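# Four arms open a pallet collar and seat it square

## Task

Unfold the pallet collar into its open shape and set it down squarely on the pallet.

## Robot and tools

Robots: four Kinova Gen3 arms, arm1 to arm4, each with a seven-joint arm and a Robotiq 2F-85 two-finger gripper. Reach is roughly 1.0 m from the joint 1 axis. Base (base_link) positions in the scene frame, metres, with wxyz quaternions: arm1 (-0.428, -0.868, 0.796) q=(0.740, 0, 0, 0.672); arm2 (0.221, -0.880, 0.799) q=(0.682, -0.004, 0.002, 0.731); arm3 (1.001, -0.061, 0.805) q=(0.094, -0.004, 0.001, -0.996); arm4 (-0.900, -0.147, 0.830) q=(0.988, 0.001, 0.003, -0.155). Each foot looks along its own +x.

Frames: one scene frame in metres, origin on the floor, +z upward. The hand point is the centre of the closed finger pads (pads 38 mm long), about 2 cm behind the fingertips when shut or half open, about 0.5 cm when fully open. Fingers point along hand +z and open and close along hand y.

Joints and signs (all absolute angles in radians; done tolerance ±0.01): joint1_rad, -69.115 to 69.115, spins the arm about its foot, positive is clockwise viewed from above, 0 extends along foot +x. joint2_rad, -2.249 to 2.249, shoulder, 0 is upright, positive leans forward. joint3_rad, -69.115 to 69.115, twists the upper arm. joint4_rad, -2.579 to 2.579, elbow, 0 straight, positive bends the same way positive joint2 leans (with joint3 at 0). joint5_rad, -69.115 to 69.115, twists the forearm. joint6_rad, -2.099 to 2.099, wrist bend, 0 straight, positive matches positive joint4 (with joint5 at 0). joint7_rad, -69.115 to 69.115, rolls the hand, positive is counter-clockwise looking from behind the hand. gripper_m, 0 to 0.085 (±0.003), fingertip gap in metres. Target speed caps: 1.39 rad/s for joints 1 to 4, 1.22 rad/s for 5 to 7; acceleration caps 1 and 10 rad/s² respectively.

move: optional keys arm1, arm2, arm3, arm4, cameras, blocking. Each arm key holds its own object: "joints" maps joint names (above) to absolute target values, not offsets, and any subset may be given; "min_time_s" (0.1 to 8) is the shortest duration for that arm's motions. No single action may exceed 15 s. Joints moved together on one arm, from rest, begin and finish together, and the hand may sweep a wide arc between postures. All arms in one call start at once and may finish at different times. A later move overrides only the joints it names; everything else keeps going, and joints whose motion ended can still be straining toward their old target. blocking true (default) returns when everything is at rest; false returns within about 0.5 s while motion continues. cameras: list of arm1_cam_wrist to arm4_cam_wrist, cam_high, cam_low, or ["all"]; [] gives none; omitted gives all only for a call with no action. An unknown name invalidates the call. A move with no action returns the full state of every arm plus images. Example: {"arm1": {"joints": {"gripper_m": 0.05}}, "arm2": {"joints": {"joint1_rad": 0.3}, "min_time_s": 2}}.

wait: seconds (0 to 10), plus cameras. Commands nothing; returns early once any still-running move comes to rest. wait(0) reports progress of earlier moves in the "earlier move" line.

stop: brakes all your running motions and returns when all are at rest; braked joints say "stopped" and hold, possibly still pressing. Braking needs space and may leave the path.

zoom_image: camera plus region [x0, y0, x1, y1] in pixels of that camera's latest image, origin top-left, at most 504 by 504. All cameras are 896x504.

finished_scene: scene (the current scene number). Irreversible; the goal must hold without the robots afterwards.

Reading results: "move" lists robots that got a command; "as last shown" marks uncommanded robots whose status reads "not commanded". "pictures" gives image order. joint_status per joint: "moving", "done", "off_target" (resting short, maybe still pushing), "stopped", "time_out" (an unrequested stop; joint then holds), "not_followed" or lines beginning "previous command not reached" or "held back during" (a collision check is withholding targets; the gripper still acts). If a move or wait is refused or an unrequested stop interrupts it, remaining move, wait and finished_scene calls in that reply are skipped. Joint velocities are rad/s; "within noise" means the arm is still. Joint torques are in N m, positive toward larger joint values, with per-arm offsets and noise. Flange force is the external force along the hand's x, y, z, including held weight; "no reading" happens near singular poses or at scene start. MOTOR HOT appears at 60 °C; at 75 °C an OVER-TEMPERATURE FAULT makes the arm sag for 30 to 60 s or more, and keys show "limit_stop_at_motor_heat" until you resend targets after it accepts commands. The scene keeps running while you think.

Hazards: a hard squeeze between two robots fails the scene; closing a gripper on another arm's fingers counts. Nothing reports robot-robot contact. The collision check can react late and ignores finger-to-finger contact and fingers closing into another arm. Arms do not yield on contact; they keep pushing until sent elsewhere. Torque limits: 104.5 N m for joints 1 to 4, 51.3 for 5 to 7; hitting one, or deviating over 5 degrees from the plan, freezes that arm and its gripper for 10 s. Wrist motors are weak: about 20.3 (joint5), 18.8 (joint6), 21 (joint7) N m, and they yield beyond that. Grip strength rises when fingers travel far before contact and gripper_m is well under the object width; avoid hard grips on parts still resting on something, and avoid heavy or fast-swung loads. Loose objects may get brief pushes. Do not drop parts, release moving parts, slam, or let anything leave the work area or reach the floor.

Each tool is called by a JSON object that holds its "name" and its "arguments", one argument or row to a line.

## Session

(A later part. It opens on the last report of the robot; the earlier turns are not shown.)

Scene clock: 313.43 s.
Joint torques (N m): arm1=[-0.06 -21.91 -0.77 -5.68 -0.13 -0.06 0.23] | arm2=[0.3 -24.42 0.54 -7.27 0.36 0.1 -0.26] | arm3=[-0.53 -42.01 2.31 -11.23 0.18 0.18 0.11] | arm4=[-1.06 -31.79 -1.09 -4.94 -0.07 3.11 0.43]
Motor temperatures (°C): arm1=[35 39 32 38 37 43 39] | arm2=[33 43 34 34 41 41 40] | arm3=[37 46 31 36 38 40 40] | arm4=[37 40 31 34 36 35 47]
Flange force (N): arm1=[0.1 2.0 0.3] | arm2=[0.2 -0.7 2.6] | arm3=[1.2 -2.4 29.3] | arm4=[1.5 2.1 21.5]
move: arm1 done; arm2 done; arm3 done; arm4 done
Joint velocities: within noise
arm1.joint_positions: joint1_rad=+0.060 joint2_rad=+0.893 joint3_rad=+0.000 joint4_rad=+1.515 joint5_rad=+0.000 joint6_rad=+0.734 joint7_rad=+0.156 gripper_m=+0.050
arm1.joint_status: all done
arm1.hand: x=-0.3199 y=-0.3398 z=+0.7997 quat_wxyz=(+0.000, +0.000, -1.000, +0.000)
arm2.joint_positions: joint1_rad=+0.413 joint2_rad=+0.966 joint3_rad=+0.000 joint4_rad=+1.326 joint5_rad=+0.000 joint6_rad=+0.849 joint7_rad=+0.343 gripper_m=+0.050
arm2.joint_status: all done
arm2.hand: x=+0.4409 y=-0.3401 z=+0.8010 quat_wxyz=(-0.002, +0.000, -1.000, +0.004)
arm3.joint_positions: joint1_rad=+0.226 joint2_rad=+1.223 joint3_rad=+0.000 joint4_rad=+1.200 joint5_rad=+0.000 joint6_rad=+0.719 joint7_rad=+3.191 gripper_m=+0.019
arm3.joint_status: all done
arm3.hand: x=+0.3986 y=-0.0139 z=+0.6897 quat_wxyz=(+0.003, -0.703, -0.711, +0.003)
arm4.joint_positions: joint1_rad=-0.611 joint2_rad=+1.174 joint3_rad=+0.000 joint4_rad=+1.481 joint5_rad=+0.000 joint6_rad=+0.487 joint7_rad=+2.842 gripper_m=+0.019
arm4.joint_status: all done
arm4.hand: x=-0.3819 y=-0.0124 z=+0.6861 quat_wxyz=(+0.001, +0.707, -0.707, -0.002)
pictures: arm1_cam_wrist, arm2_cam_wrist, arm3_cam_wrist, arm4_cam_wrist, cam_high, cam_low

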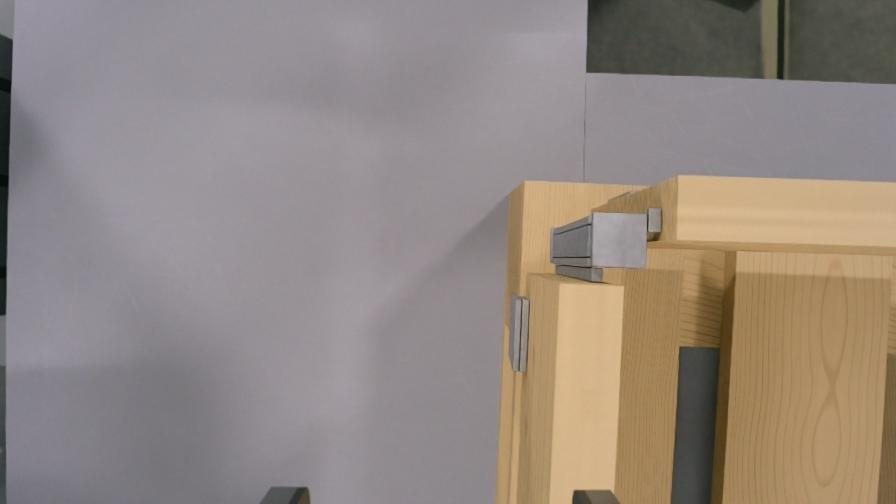

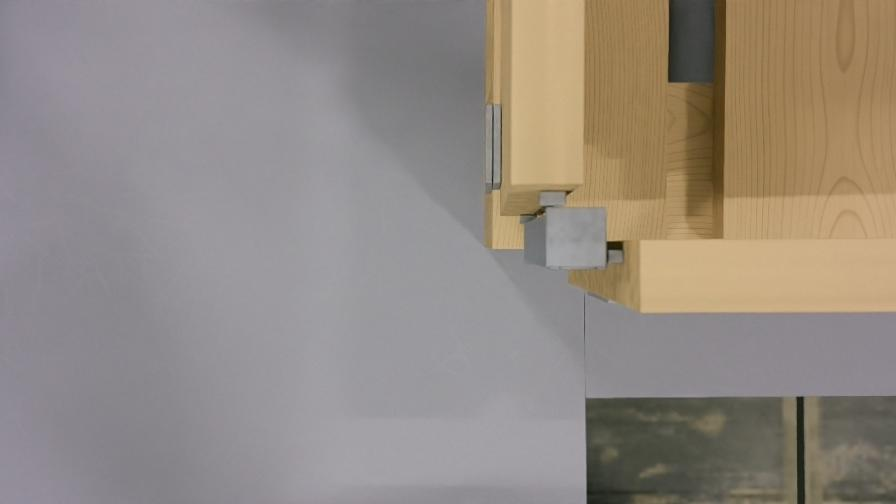

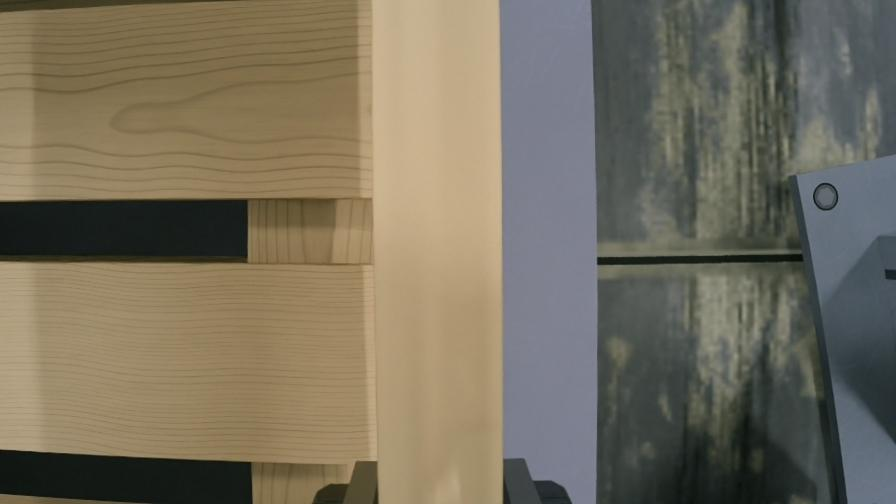

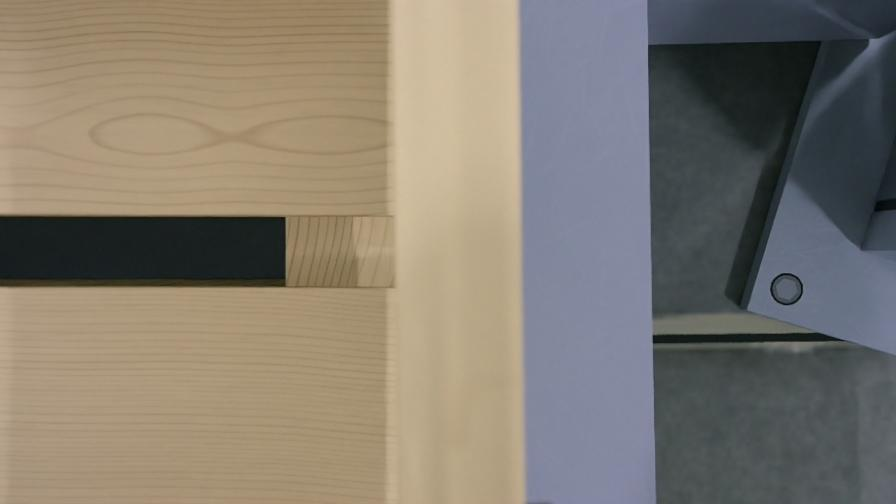

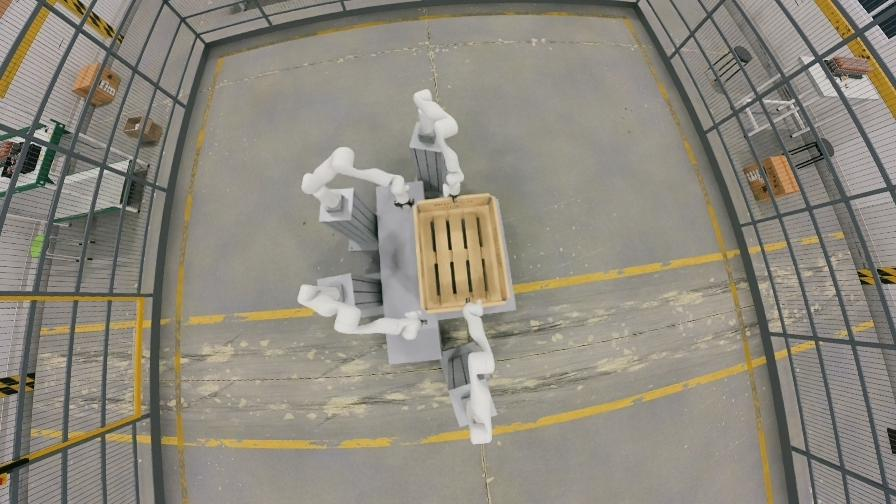

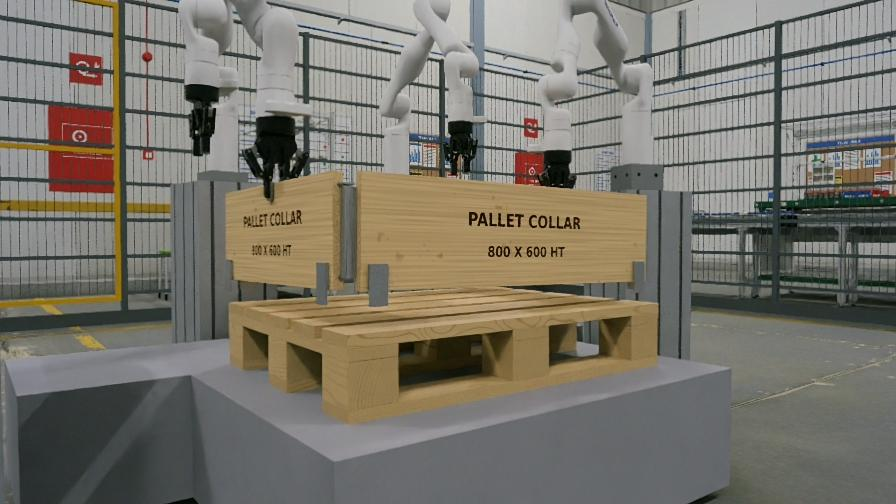

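{"name": "move", "arguments": {
  "arm3": {"joints":{"joint1_rad":0.2600,"joint2_rad":1.2588,"joint4_rad":1.0996,"joint5_rad":-0.0636,"joint6_rad":0.7854,"joint7_rad":3.2599},"min_time_s":2},
  "arm4": {"joints":{"joint1_rad":-0.6644,"joint2_rad":1.1235,"joint4_rad":1.5402,"joint5_rad":0.0926,"joint6_rad":0.4924,"joint7_rad":2.6963},"min_time_s":2},
  "cameras": ["all"]
}}

{"name": "zoom_image", "arguments": {
  "camera": "arm1_cam_wrist",
  "region": [480, 150, 740, 400]
}}

{"name": "zoom_image", "arguments": {
  "camera": "arm2_cam_wrist",
  "region": [450, 60, 710, 310]
}}

{"name": "zoom_image", "arguments": {
  "camera": "cam_low",
  "region": [220, 230, 460, 400]
}}

{"name": "zoom_image", "arguments": {
  "camera": "cam_low",
  "region": [460, 160, 700, 330]
}}

Scene clock: 339.77 s.
Joint torques (N m): arm1=[-0.07 -21.9 -0.76 -5.63 -0.1 -0.05 0.27] | arm2=[0.32 -24.51 0.6 -7.25 0.38 0.12 -0.27] | arm3=[-0.55 -38.75 2.08 -10.11 0.13 1.48 0.26] | arm4=[-0.35 -36.36 0.3 -8.53 0.04 0.77 0.05]
Motor temperatures (°C): arm1=[35 37 32 38 37 43 39] | arm2=[33 43 34 34 41 41 40] | arm3=[37 47 31 36 38 40 40] | arm4=[37 41 31 34 36 35 47]
Flange force (N): arm1=[0.2 2.1 0.3] | arm2=[0.2 -0.5 2.8] | arm3=[1.7 0.1 23.8] | arm4=[0.6 4.4 26.9]
move: arm3 done; arm4 done
Joint velocities: within noise
arm1, arm2: as last shown
arm3.joint_positions: joint1_rad=+0.260 joint2_rad=+1.259 joint3_rad=+0.000 joint4_rad=+1.100 joint5_rad=-0.064 joint6_rad=+0.785 joint7_rad=+3.260 gripper_m=+0.019
arm3.joint_status: all done
arm3.hand: x=+0.3803 y=-0.0059 z=+0.6898 quat_wxyz=(-0.012, -0.706, -0.708, +0.019)
arm4.joint_positions: joint1_rad=-0.664 joint2_rad=+1.123 joint3_rad=+0.000 joint4_rad=+1.540 joint5_rad=+0.093 joint6_rad=+0.492 joint7_rad=+2.696 gripper_m=+0.019
arm4.joint_status: all done
arm4.hand: x=-0.3992 y=-0.0029 z=+0.7044 quat_wxyz=(+0.016, +0.704, -0.710, +0.015)
pictures: arm1_cam_wrist, arm2_cam_wrist, arm3_cam_wrist, arm4_cam_wrist, cam_high, cam_low

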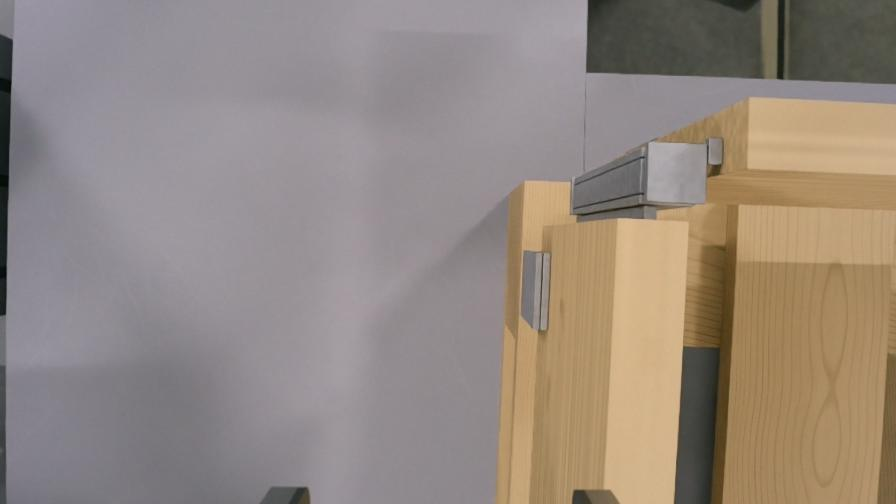

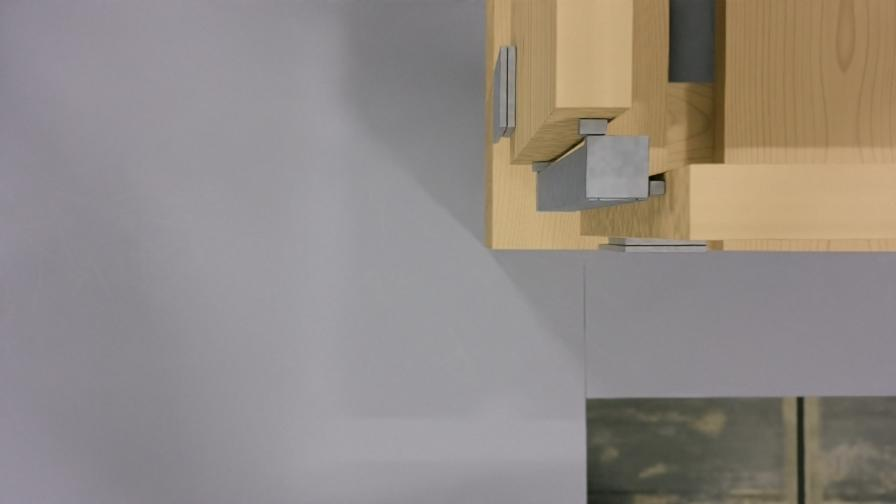

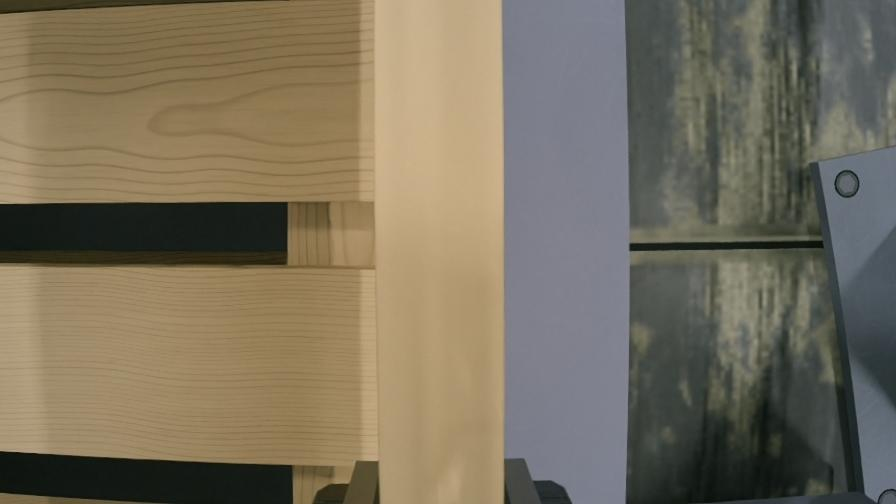

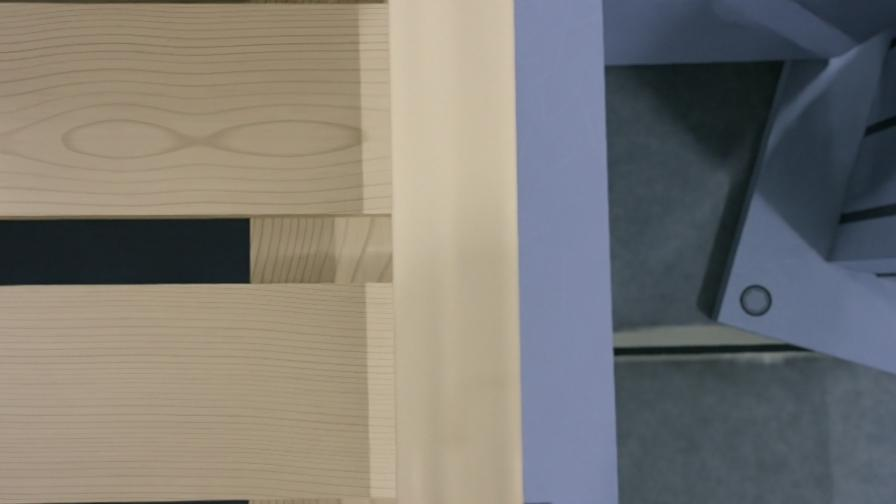

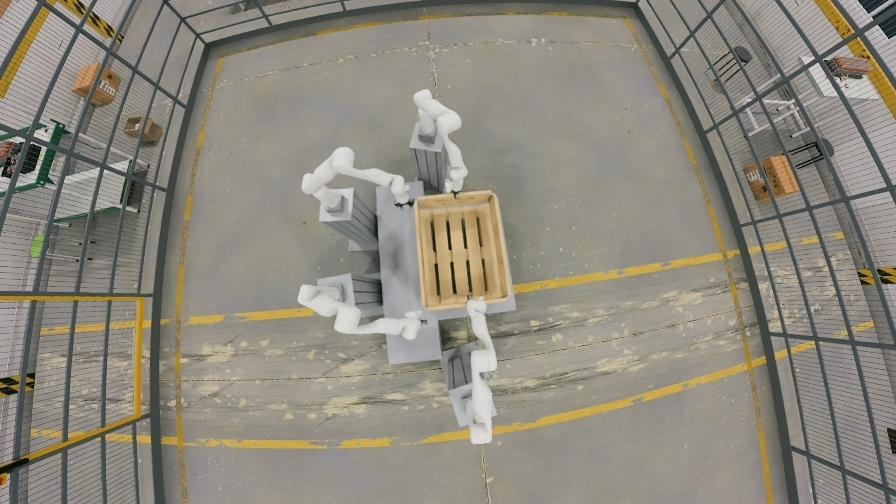

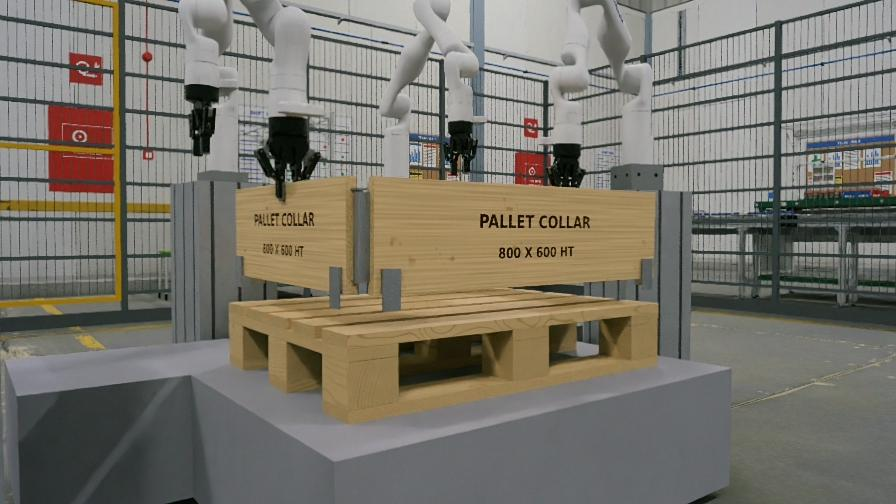

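Scaled by 1.938 from the camera's image (finer frame: 1280x720).

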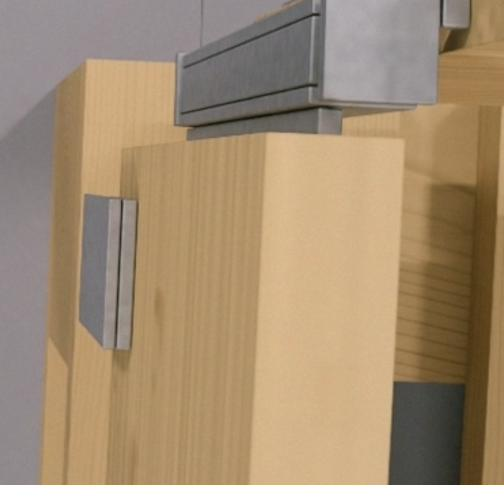

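Scaled by 1.938 from the camera's image (finer frame: 1280x720).

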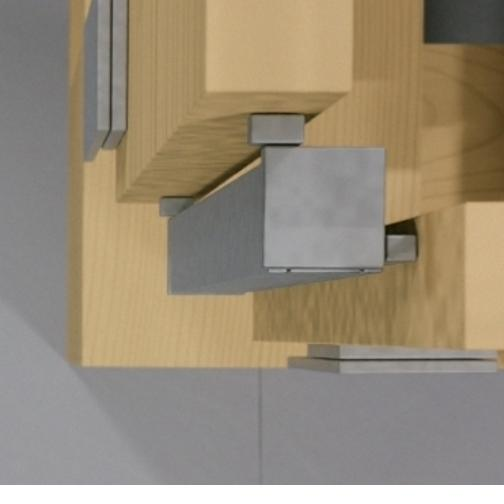

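Scaled by 2.100 from the camera's image (finer frame: 1280x720).

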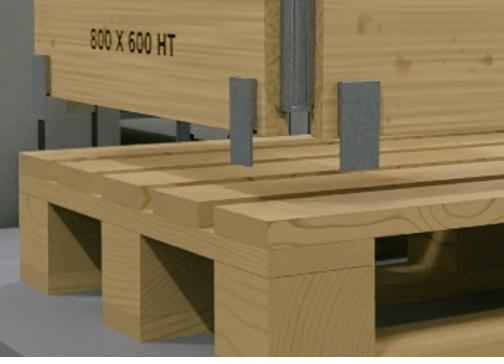

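Scaled by 2.100 from the camera's image (finer frame: 1280x720).

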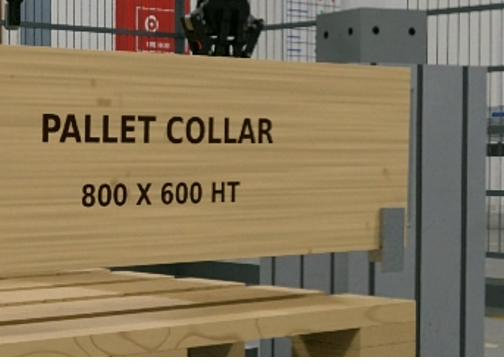

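{"name": "zoom_image", "arguments": {
  "camera": "arm1_cam_wrist",
  "region": [560, 60, 820, 260]
}}

{"name": "zoom_image", "arguments": {
  "camera": "arm2_cam_wrist",
  "region": [560, 140, 820, 270]
}}

{"name": "zoom_image", "arguments": {
  "camera": "arm4_cam_wrist",
  "region": [340, 0, 640, 250]
}}

{"name": "zoom_image", "arguments": {
  "camera": "arm3_cam_wrist",
  "region": [330, 100, 630, 400]
}}

Scaled by 1.938 from the camera's image (finer frame: 1280x720).

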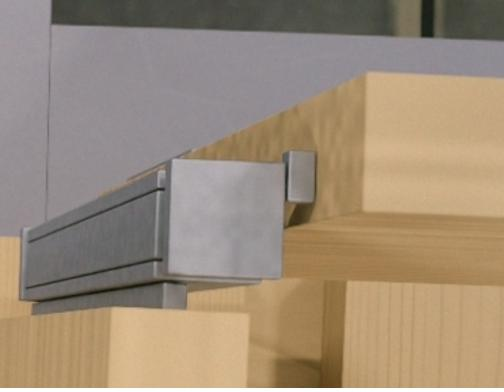

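Scaled by 1.938 from the camera's image (finer frame: 1280x720).

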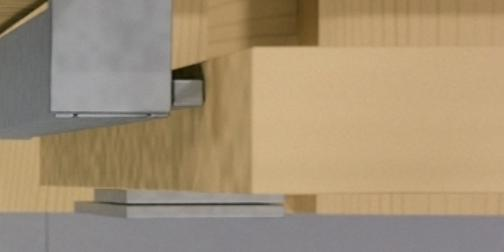

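Scaled by 1.680 from the camera's image (finer frame: 1280x720).

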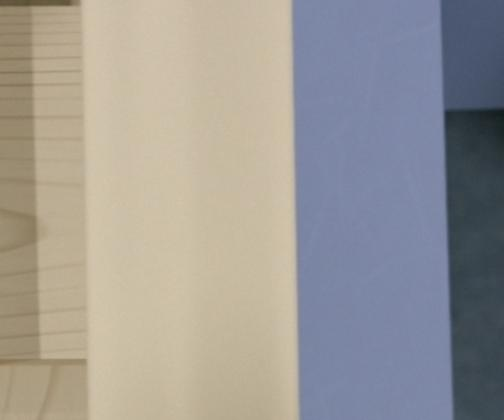

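Scaled by 1.680 from the camera's image (finer frame: 1280x720).

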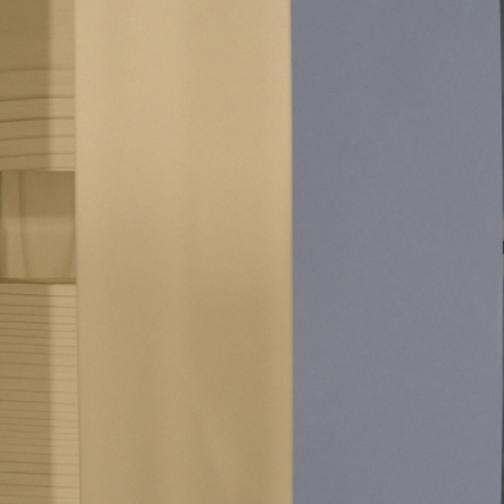

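{"name": "zoom_image", "arguments": {
  "camera": "arm3_cam_wrist",
  "region": [0, 180, 380, 300]
}}

{"name": "zoom_image", "arguments": {
  "camera": "arm4_cam_wrist",
  "region": [0, 190, 400, 310]
}}

{"name": "zoom_image", "arguments": {
  "camera": "cam_high",
  "region": [400, 180, 520, 320]
}}

Scaled by 1.326 from the camera's image (finer frame: 1280x720).

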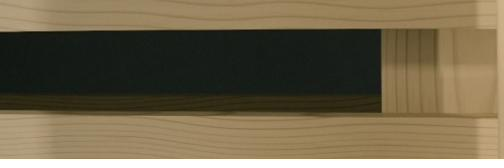

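Scaled by 1.260 from the camera's image (finer frame: 1280x720).

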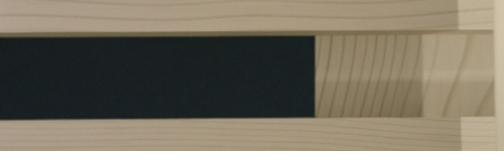

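Scaled by 3.600 from the camera's image (finer frame: 1280x720).

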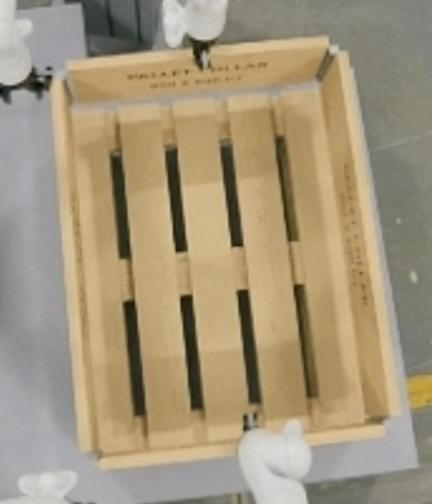

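{"name": "move", "arguments": {
  "arm3": {"joints":{"joint1_rad":0.2537,"joint2_rad":1.2915,"joint4_rad":1.1261,"joint5_rad":-0.0678,"joint6_rad":0.7262,"joint7_rad":3.2393},"min_time_s":1.5},
  "arm4": {"joints":{"joint1_rad":-0.6503,"joint2_rad":1.1788,"joint4_rad":1.4894,"joint5_rad":0.0939,"joint6_rad":0.4879,"joint7_rad":2.6890},"min_time_s":1.5},
  "cameras": ["all"]
}}

{"name": "zoom_image", "arguments": {
  "camera": "arm1_cam_wrist",
  "region": [480, 130, 760, 410]
}}

{"name": "zoom_image", "arguments": {
  "camera": "arm2_cam_wrist",
  "region": [450, 60, 730, 310]
}}

{"name": "zoom_image", "arguments": {
  "camera": "cam_low",
  "region": [220, 230, 460, 400]
}}

{"name": "zoom_image", "arguments": {
  "camera": "cam_low",
  "region": [560, 200, 700, 340]
}}

Scene clock: 361.10 s.
Joint torques (N m): arm1=[-0.14 -21.95 -0.81 -5.65 -0.09 -0.05 0.27] | arm2=[0.36 -24.47 0.59 -7.27 0.37 0.14 -0.25] | arm3=[-1.28 -38.36 1.74 -9.74 0.49 1.31 0.81] | arm4=[0.44 -37.33 1.06 -8.89 -0.31 0.62 -0.62]
Motor temperatures (°C): arm1=[35 37 32 38 37 43 39] | arm2=[33 43 34 34 41 41 40] | arm3=[37 47 31 36 38 40 40] | arm4=[37 42 31 34 36 35 47]
Flange force (N): arm1=[0.0 2.1 0.4] | arm2=[0.4 -0.6 2.8] | arm3=[1.9 1.0 23.3] | arm4=[0.6 5.3 26.8]
move: arm3 done; arm4 done
Joint velocities: within noise
arm1, arm2: as last shown
arm3.joint_positions: joint1_rad=+0.254 joint2_rad=+1.291 joint3_rad=+0.000 joint4_rad=+1.126 joint5_rad=-0.068 joint6_rad=+0.726 joint7_rad=+3.239 gripper_m=+0.019
arm3.joint_status: all done
arm3.hand: x=+0.3893 y=-0.0105 z=+0.6639 quat_wxyz=(-0.012, -0.713, -0.701, +0.019)
arm4.joint_positions: joint1_rad=-0.650 joint2_rad=+1.179 joint3_rad=+0.000 joint4_rad=+1.489 joint5_rad=+0.094 joint6_rad=+0.488 joint7_rad=+2.689 gripper_m=+0.019
arm4.joint_status: all done
arm4.hand: x=-0.3895 y=-0.0073 z=+0.6825 quat_wxyz=(+0.016, +0.696, -0.717, +0.015)
pictures: arm1_cam_wrist, arm2_cam_wrist, arm3_cam_wrist, arm4_cam_wrist, cam_high, cam_low

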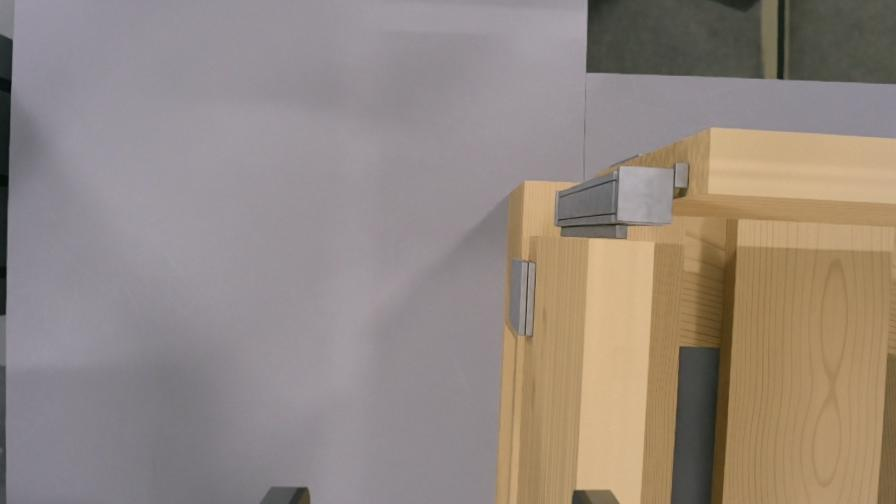

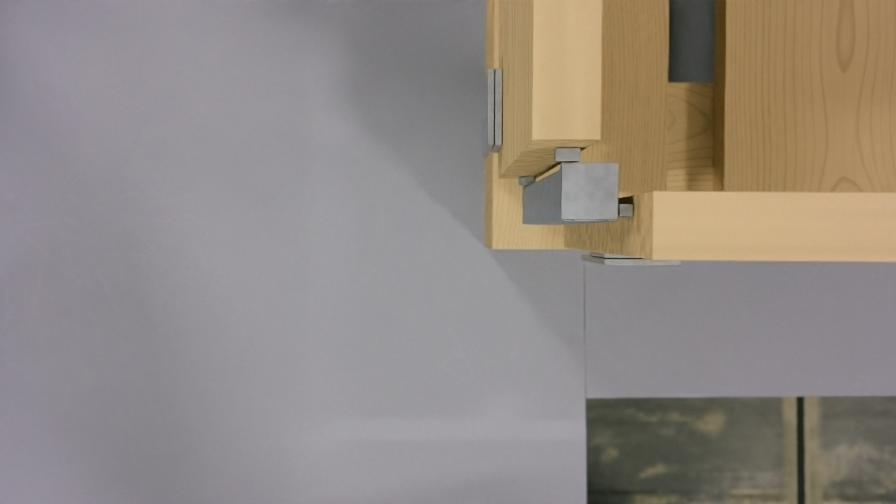

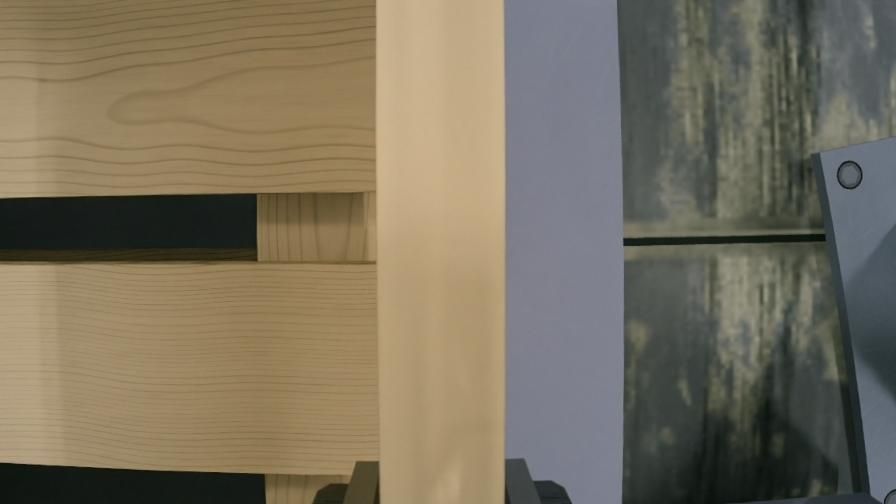

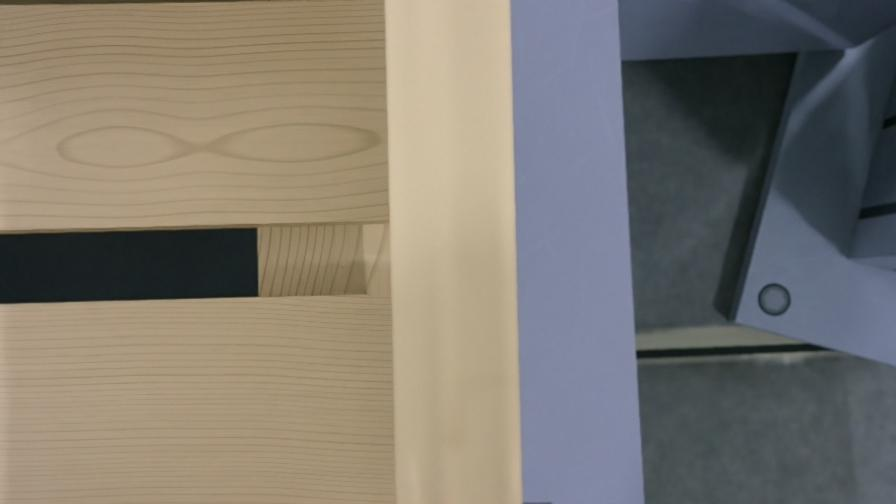

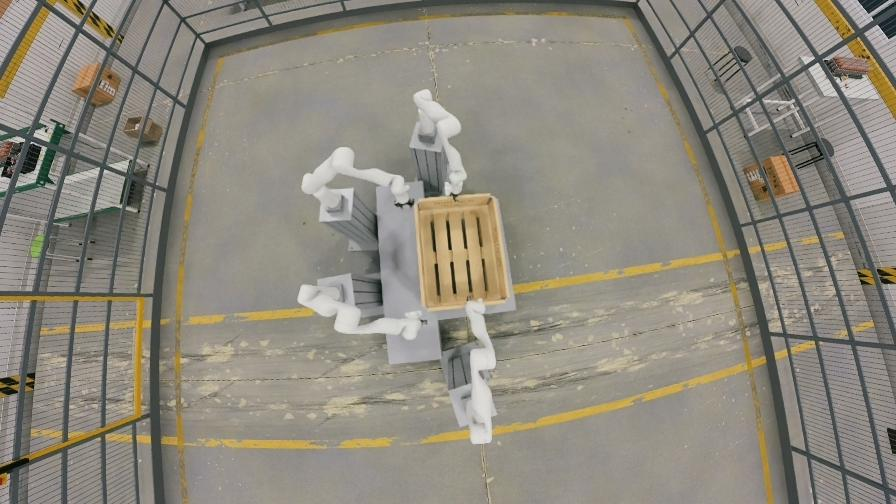

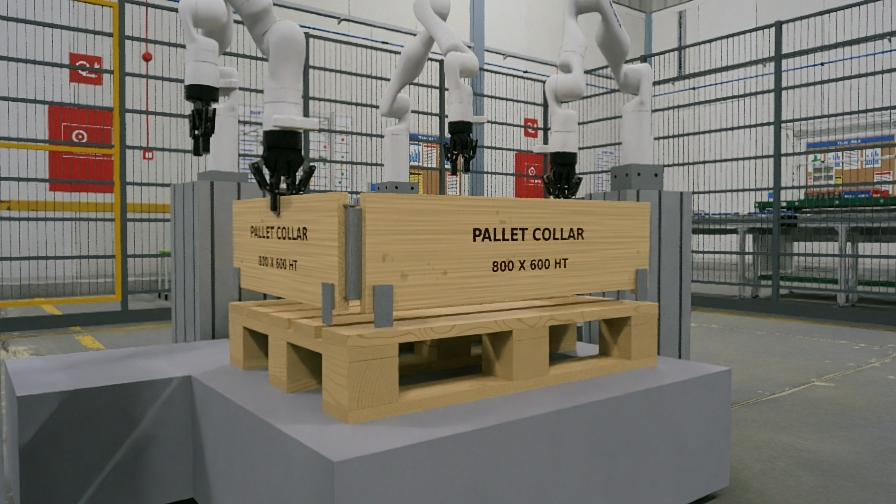

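Scaled by 1.800 from the camera's image (finer frame: 1280x720).

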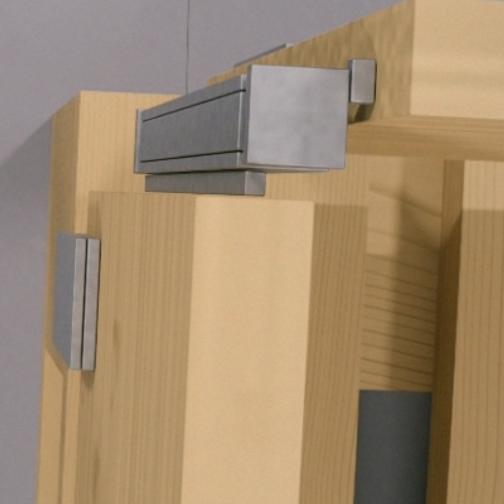

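Scaled by 1.800 from the camera's image (finer frame: 1280x720).

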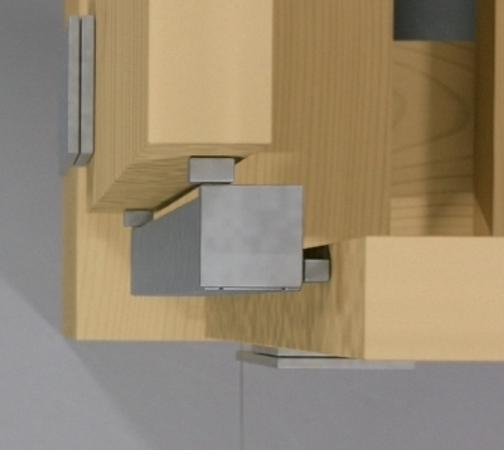

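Scaled by 2.100 from the camera's image (finer frame: 1280x720).

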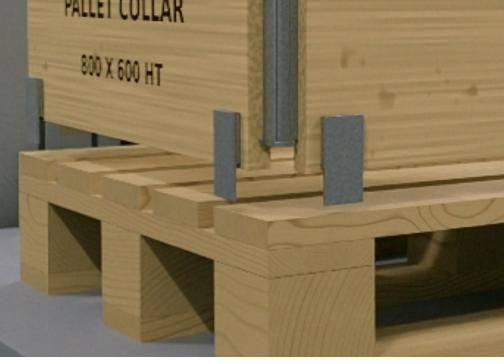

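Scaled by 3.600 from the camera's image (finer frame: 1280x720).

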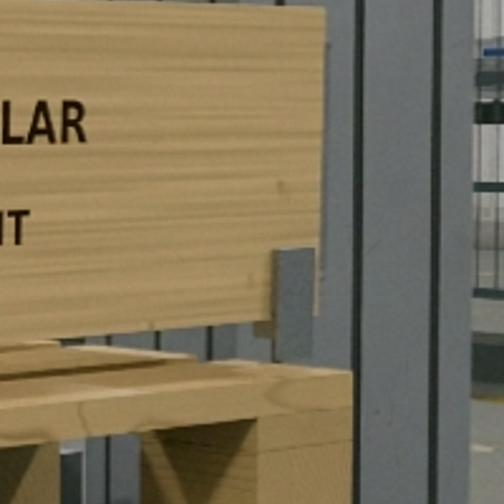

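{"name": "move", "arguments": {
  "arm3": {"joints":{"joint1_rad":0.2524,"joint2_rad":1.3273,"joint4_rad":1.1072,"joint5_rad":-0.0691,"joint6_rad":0.7093,"joint7_rad":3.2397},"min_time_s":1.2},
  "arm4": {"joints":{"joint1_rad":-0.6489,"joint2_rad":1.2169,"joint4_rad":1.4731,"joint5_rad":0.0981,"joint6_rad":0.4661,"joint7_rad":2.6857},"min_time_s":1.2},
  "cameras": ["all"]
}}

{"name": "zoom_image", "arguments": {
  "camera": "arm1_cam_wrist",
  "region": [480, 130, 760, 410]
}}

{"name": "zoom_image", "arguments": {
  "camera": "arm2_cam_wrist",
  "region": [450, 60, 730, 310]
}}

{"name": "zoom_image", "arguments": {
  "camera": "cam_low",
  "region": [220, 230, 460, 400]
}}

{"name": "zoom_image", "arguments": {
  "camera": "cam_low",
  "region": [560, 200, 700, 340]
}}

Scene clock: 371.97 s.
Joint torques (N m): arm1=[-0.18 -21.91 -0.79 -5.69 -0.14 -0.08 0.32] | arm2=[0.35 -24.45 0.58 -7.24 0.36 0.13 -0.29] | arm3=[-1.14 -38.01 1.79 -9.11 0.59 1.56 0.78] | arm4=[0.39 -37.19 0.94 -8.19 -0.33 0.73 -0.63]
Motor temperatures (°C): arm1=[35 36 32 38 37 43 39] | arm2=[33 43 34 35 41 41 40] | arm3=[37 47 31 36 38 40 40] | arm4=[37 42 31 34 36 35 47]
Flange force (N): arm1=[0.1 1.9 0.3] | arm2=[0.3 -0.6 2.7] | arm3=[1.7 0.5 23.1] | arm4=[0.5 4.5 26.6]
move: arm3 done; arm4 done
Joint velocities: within noise
arm1, arm2: as last shown
arm3.joint_positions: joint1_rad=+0.252 joint2_rad=+1.327 joint3_rad=+0.000 joint4_rad=+1.107 joint5_rad=-0.069 joint6_rad=+0.709 joint7_rad=+3.240 gripper_m=+0.019
arm3.joint_status: all done
arm3.hand: x=+0.3892 y=-0.0112 z=+0.6458 quat_wxyz=(-0.012, -0.713, -0.701, +0.019)
arm4.joint_positions: joint1_rad=-0.649 joint2_rad=+1.217 joint3_rad=+0.000 joint4_rad=+1.473 joint5_rad=+0.098 joint6_rad=+0.466 joint7_rad=+2.686 gripper_m=+0.019
arm4.joint_status: all done
arm4.hand: x=-0.3896 y=-0.0081 z=+0.6645 quat_wxyz=(+0.016, +0.696, -0.717, +0.015)
pictures: arm1_cam_wrist, arm2_cam_wrist, arm3_cam_wrist, arm4_cam_wrist, cam_high, cam_low

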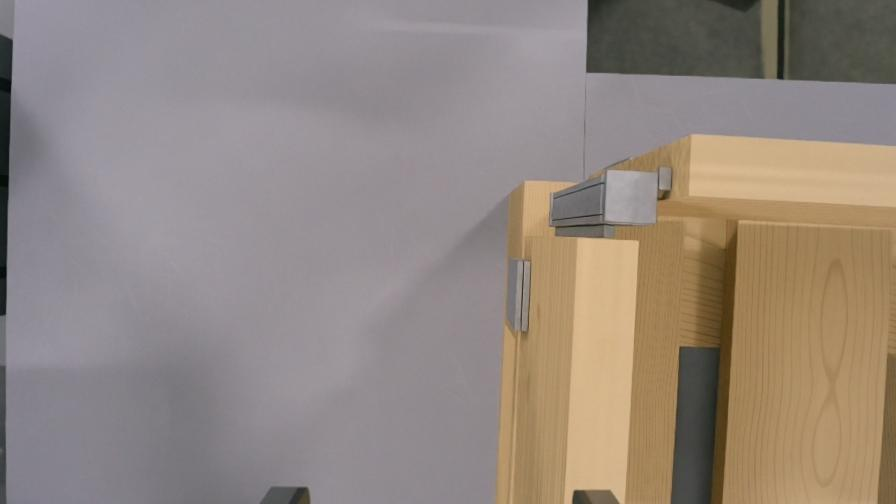

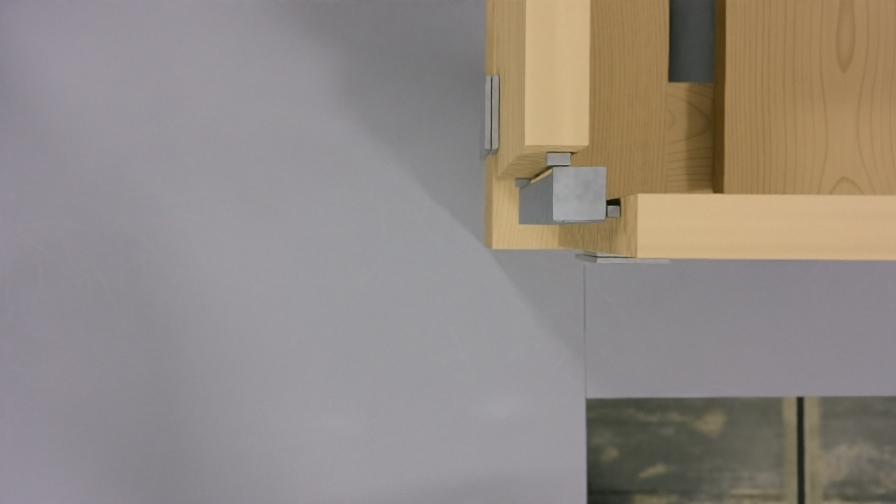

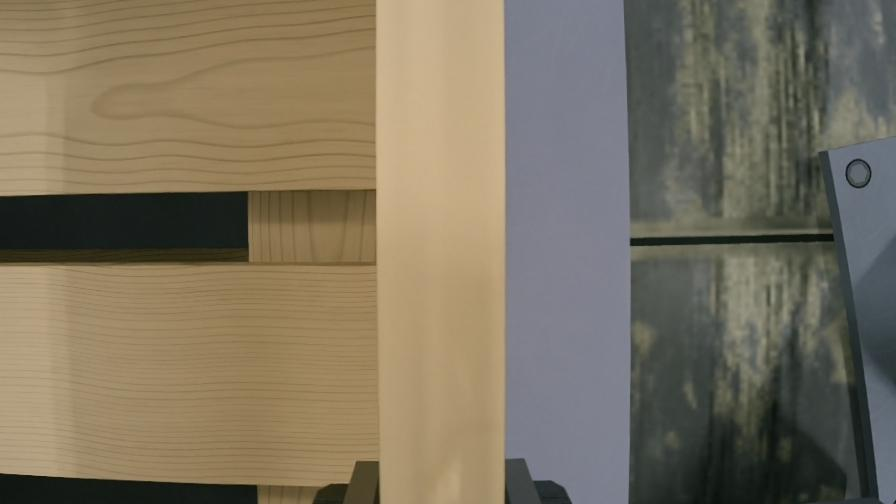

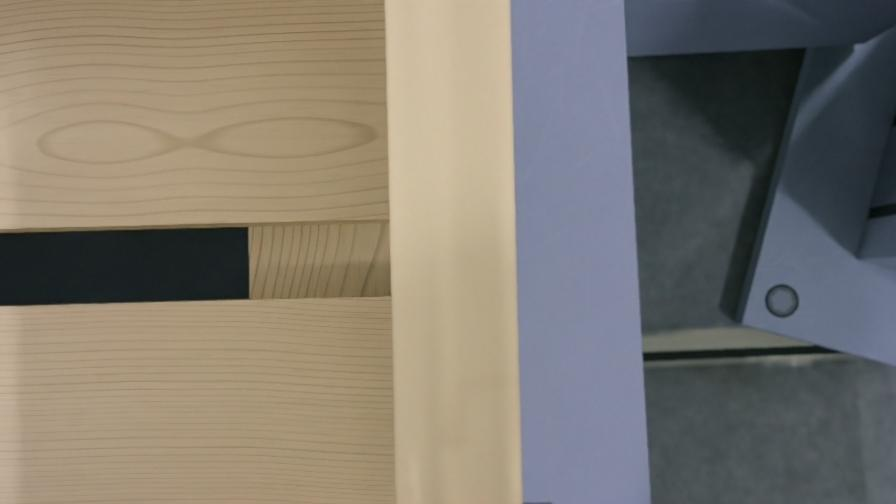

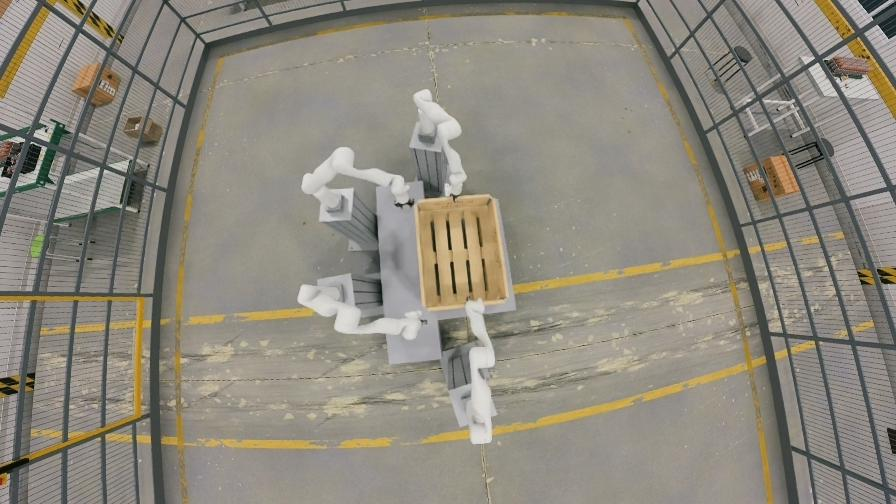

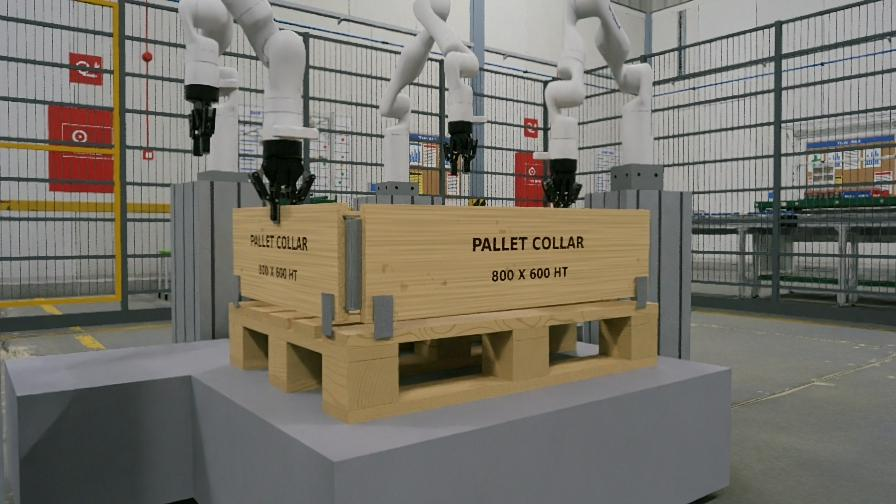

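Scaled by 1.800 from the camera's image (finer frame: 1280x720).

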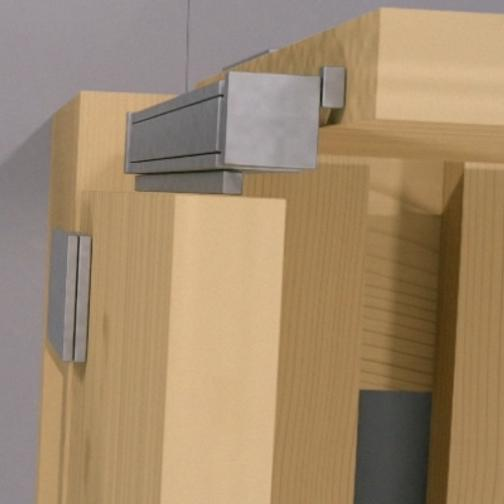

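Scaled by 1.800 from the camera's image (finer frame: 1280x720).

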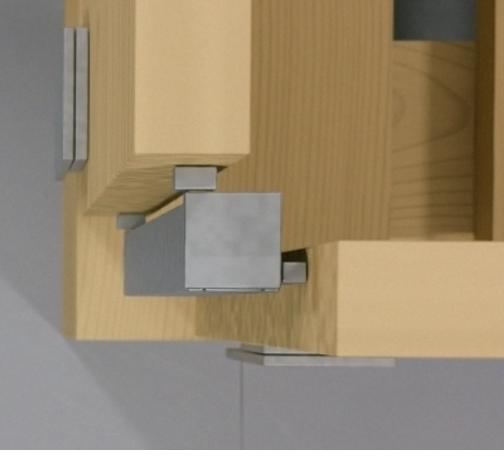

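Scaled by 2.100 from the camera's image (finer frame: 1280x720).

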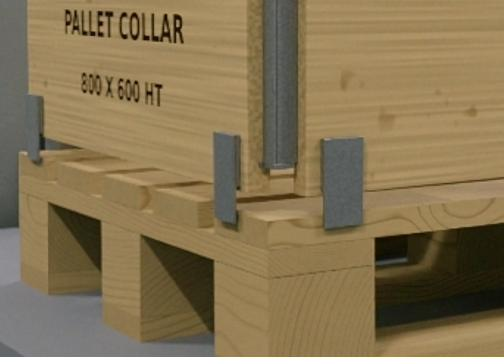

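Scaled by 3.600 from the camera's image (finer frame: 1280x720).

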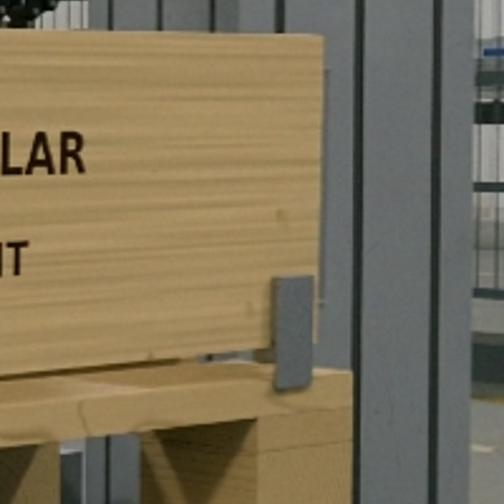

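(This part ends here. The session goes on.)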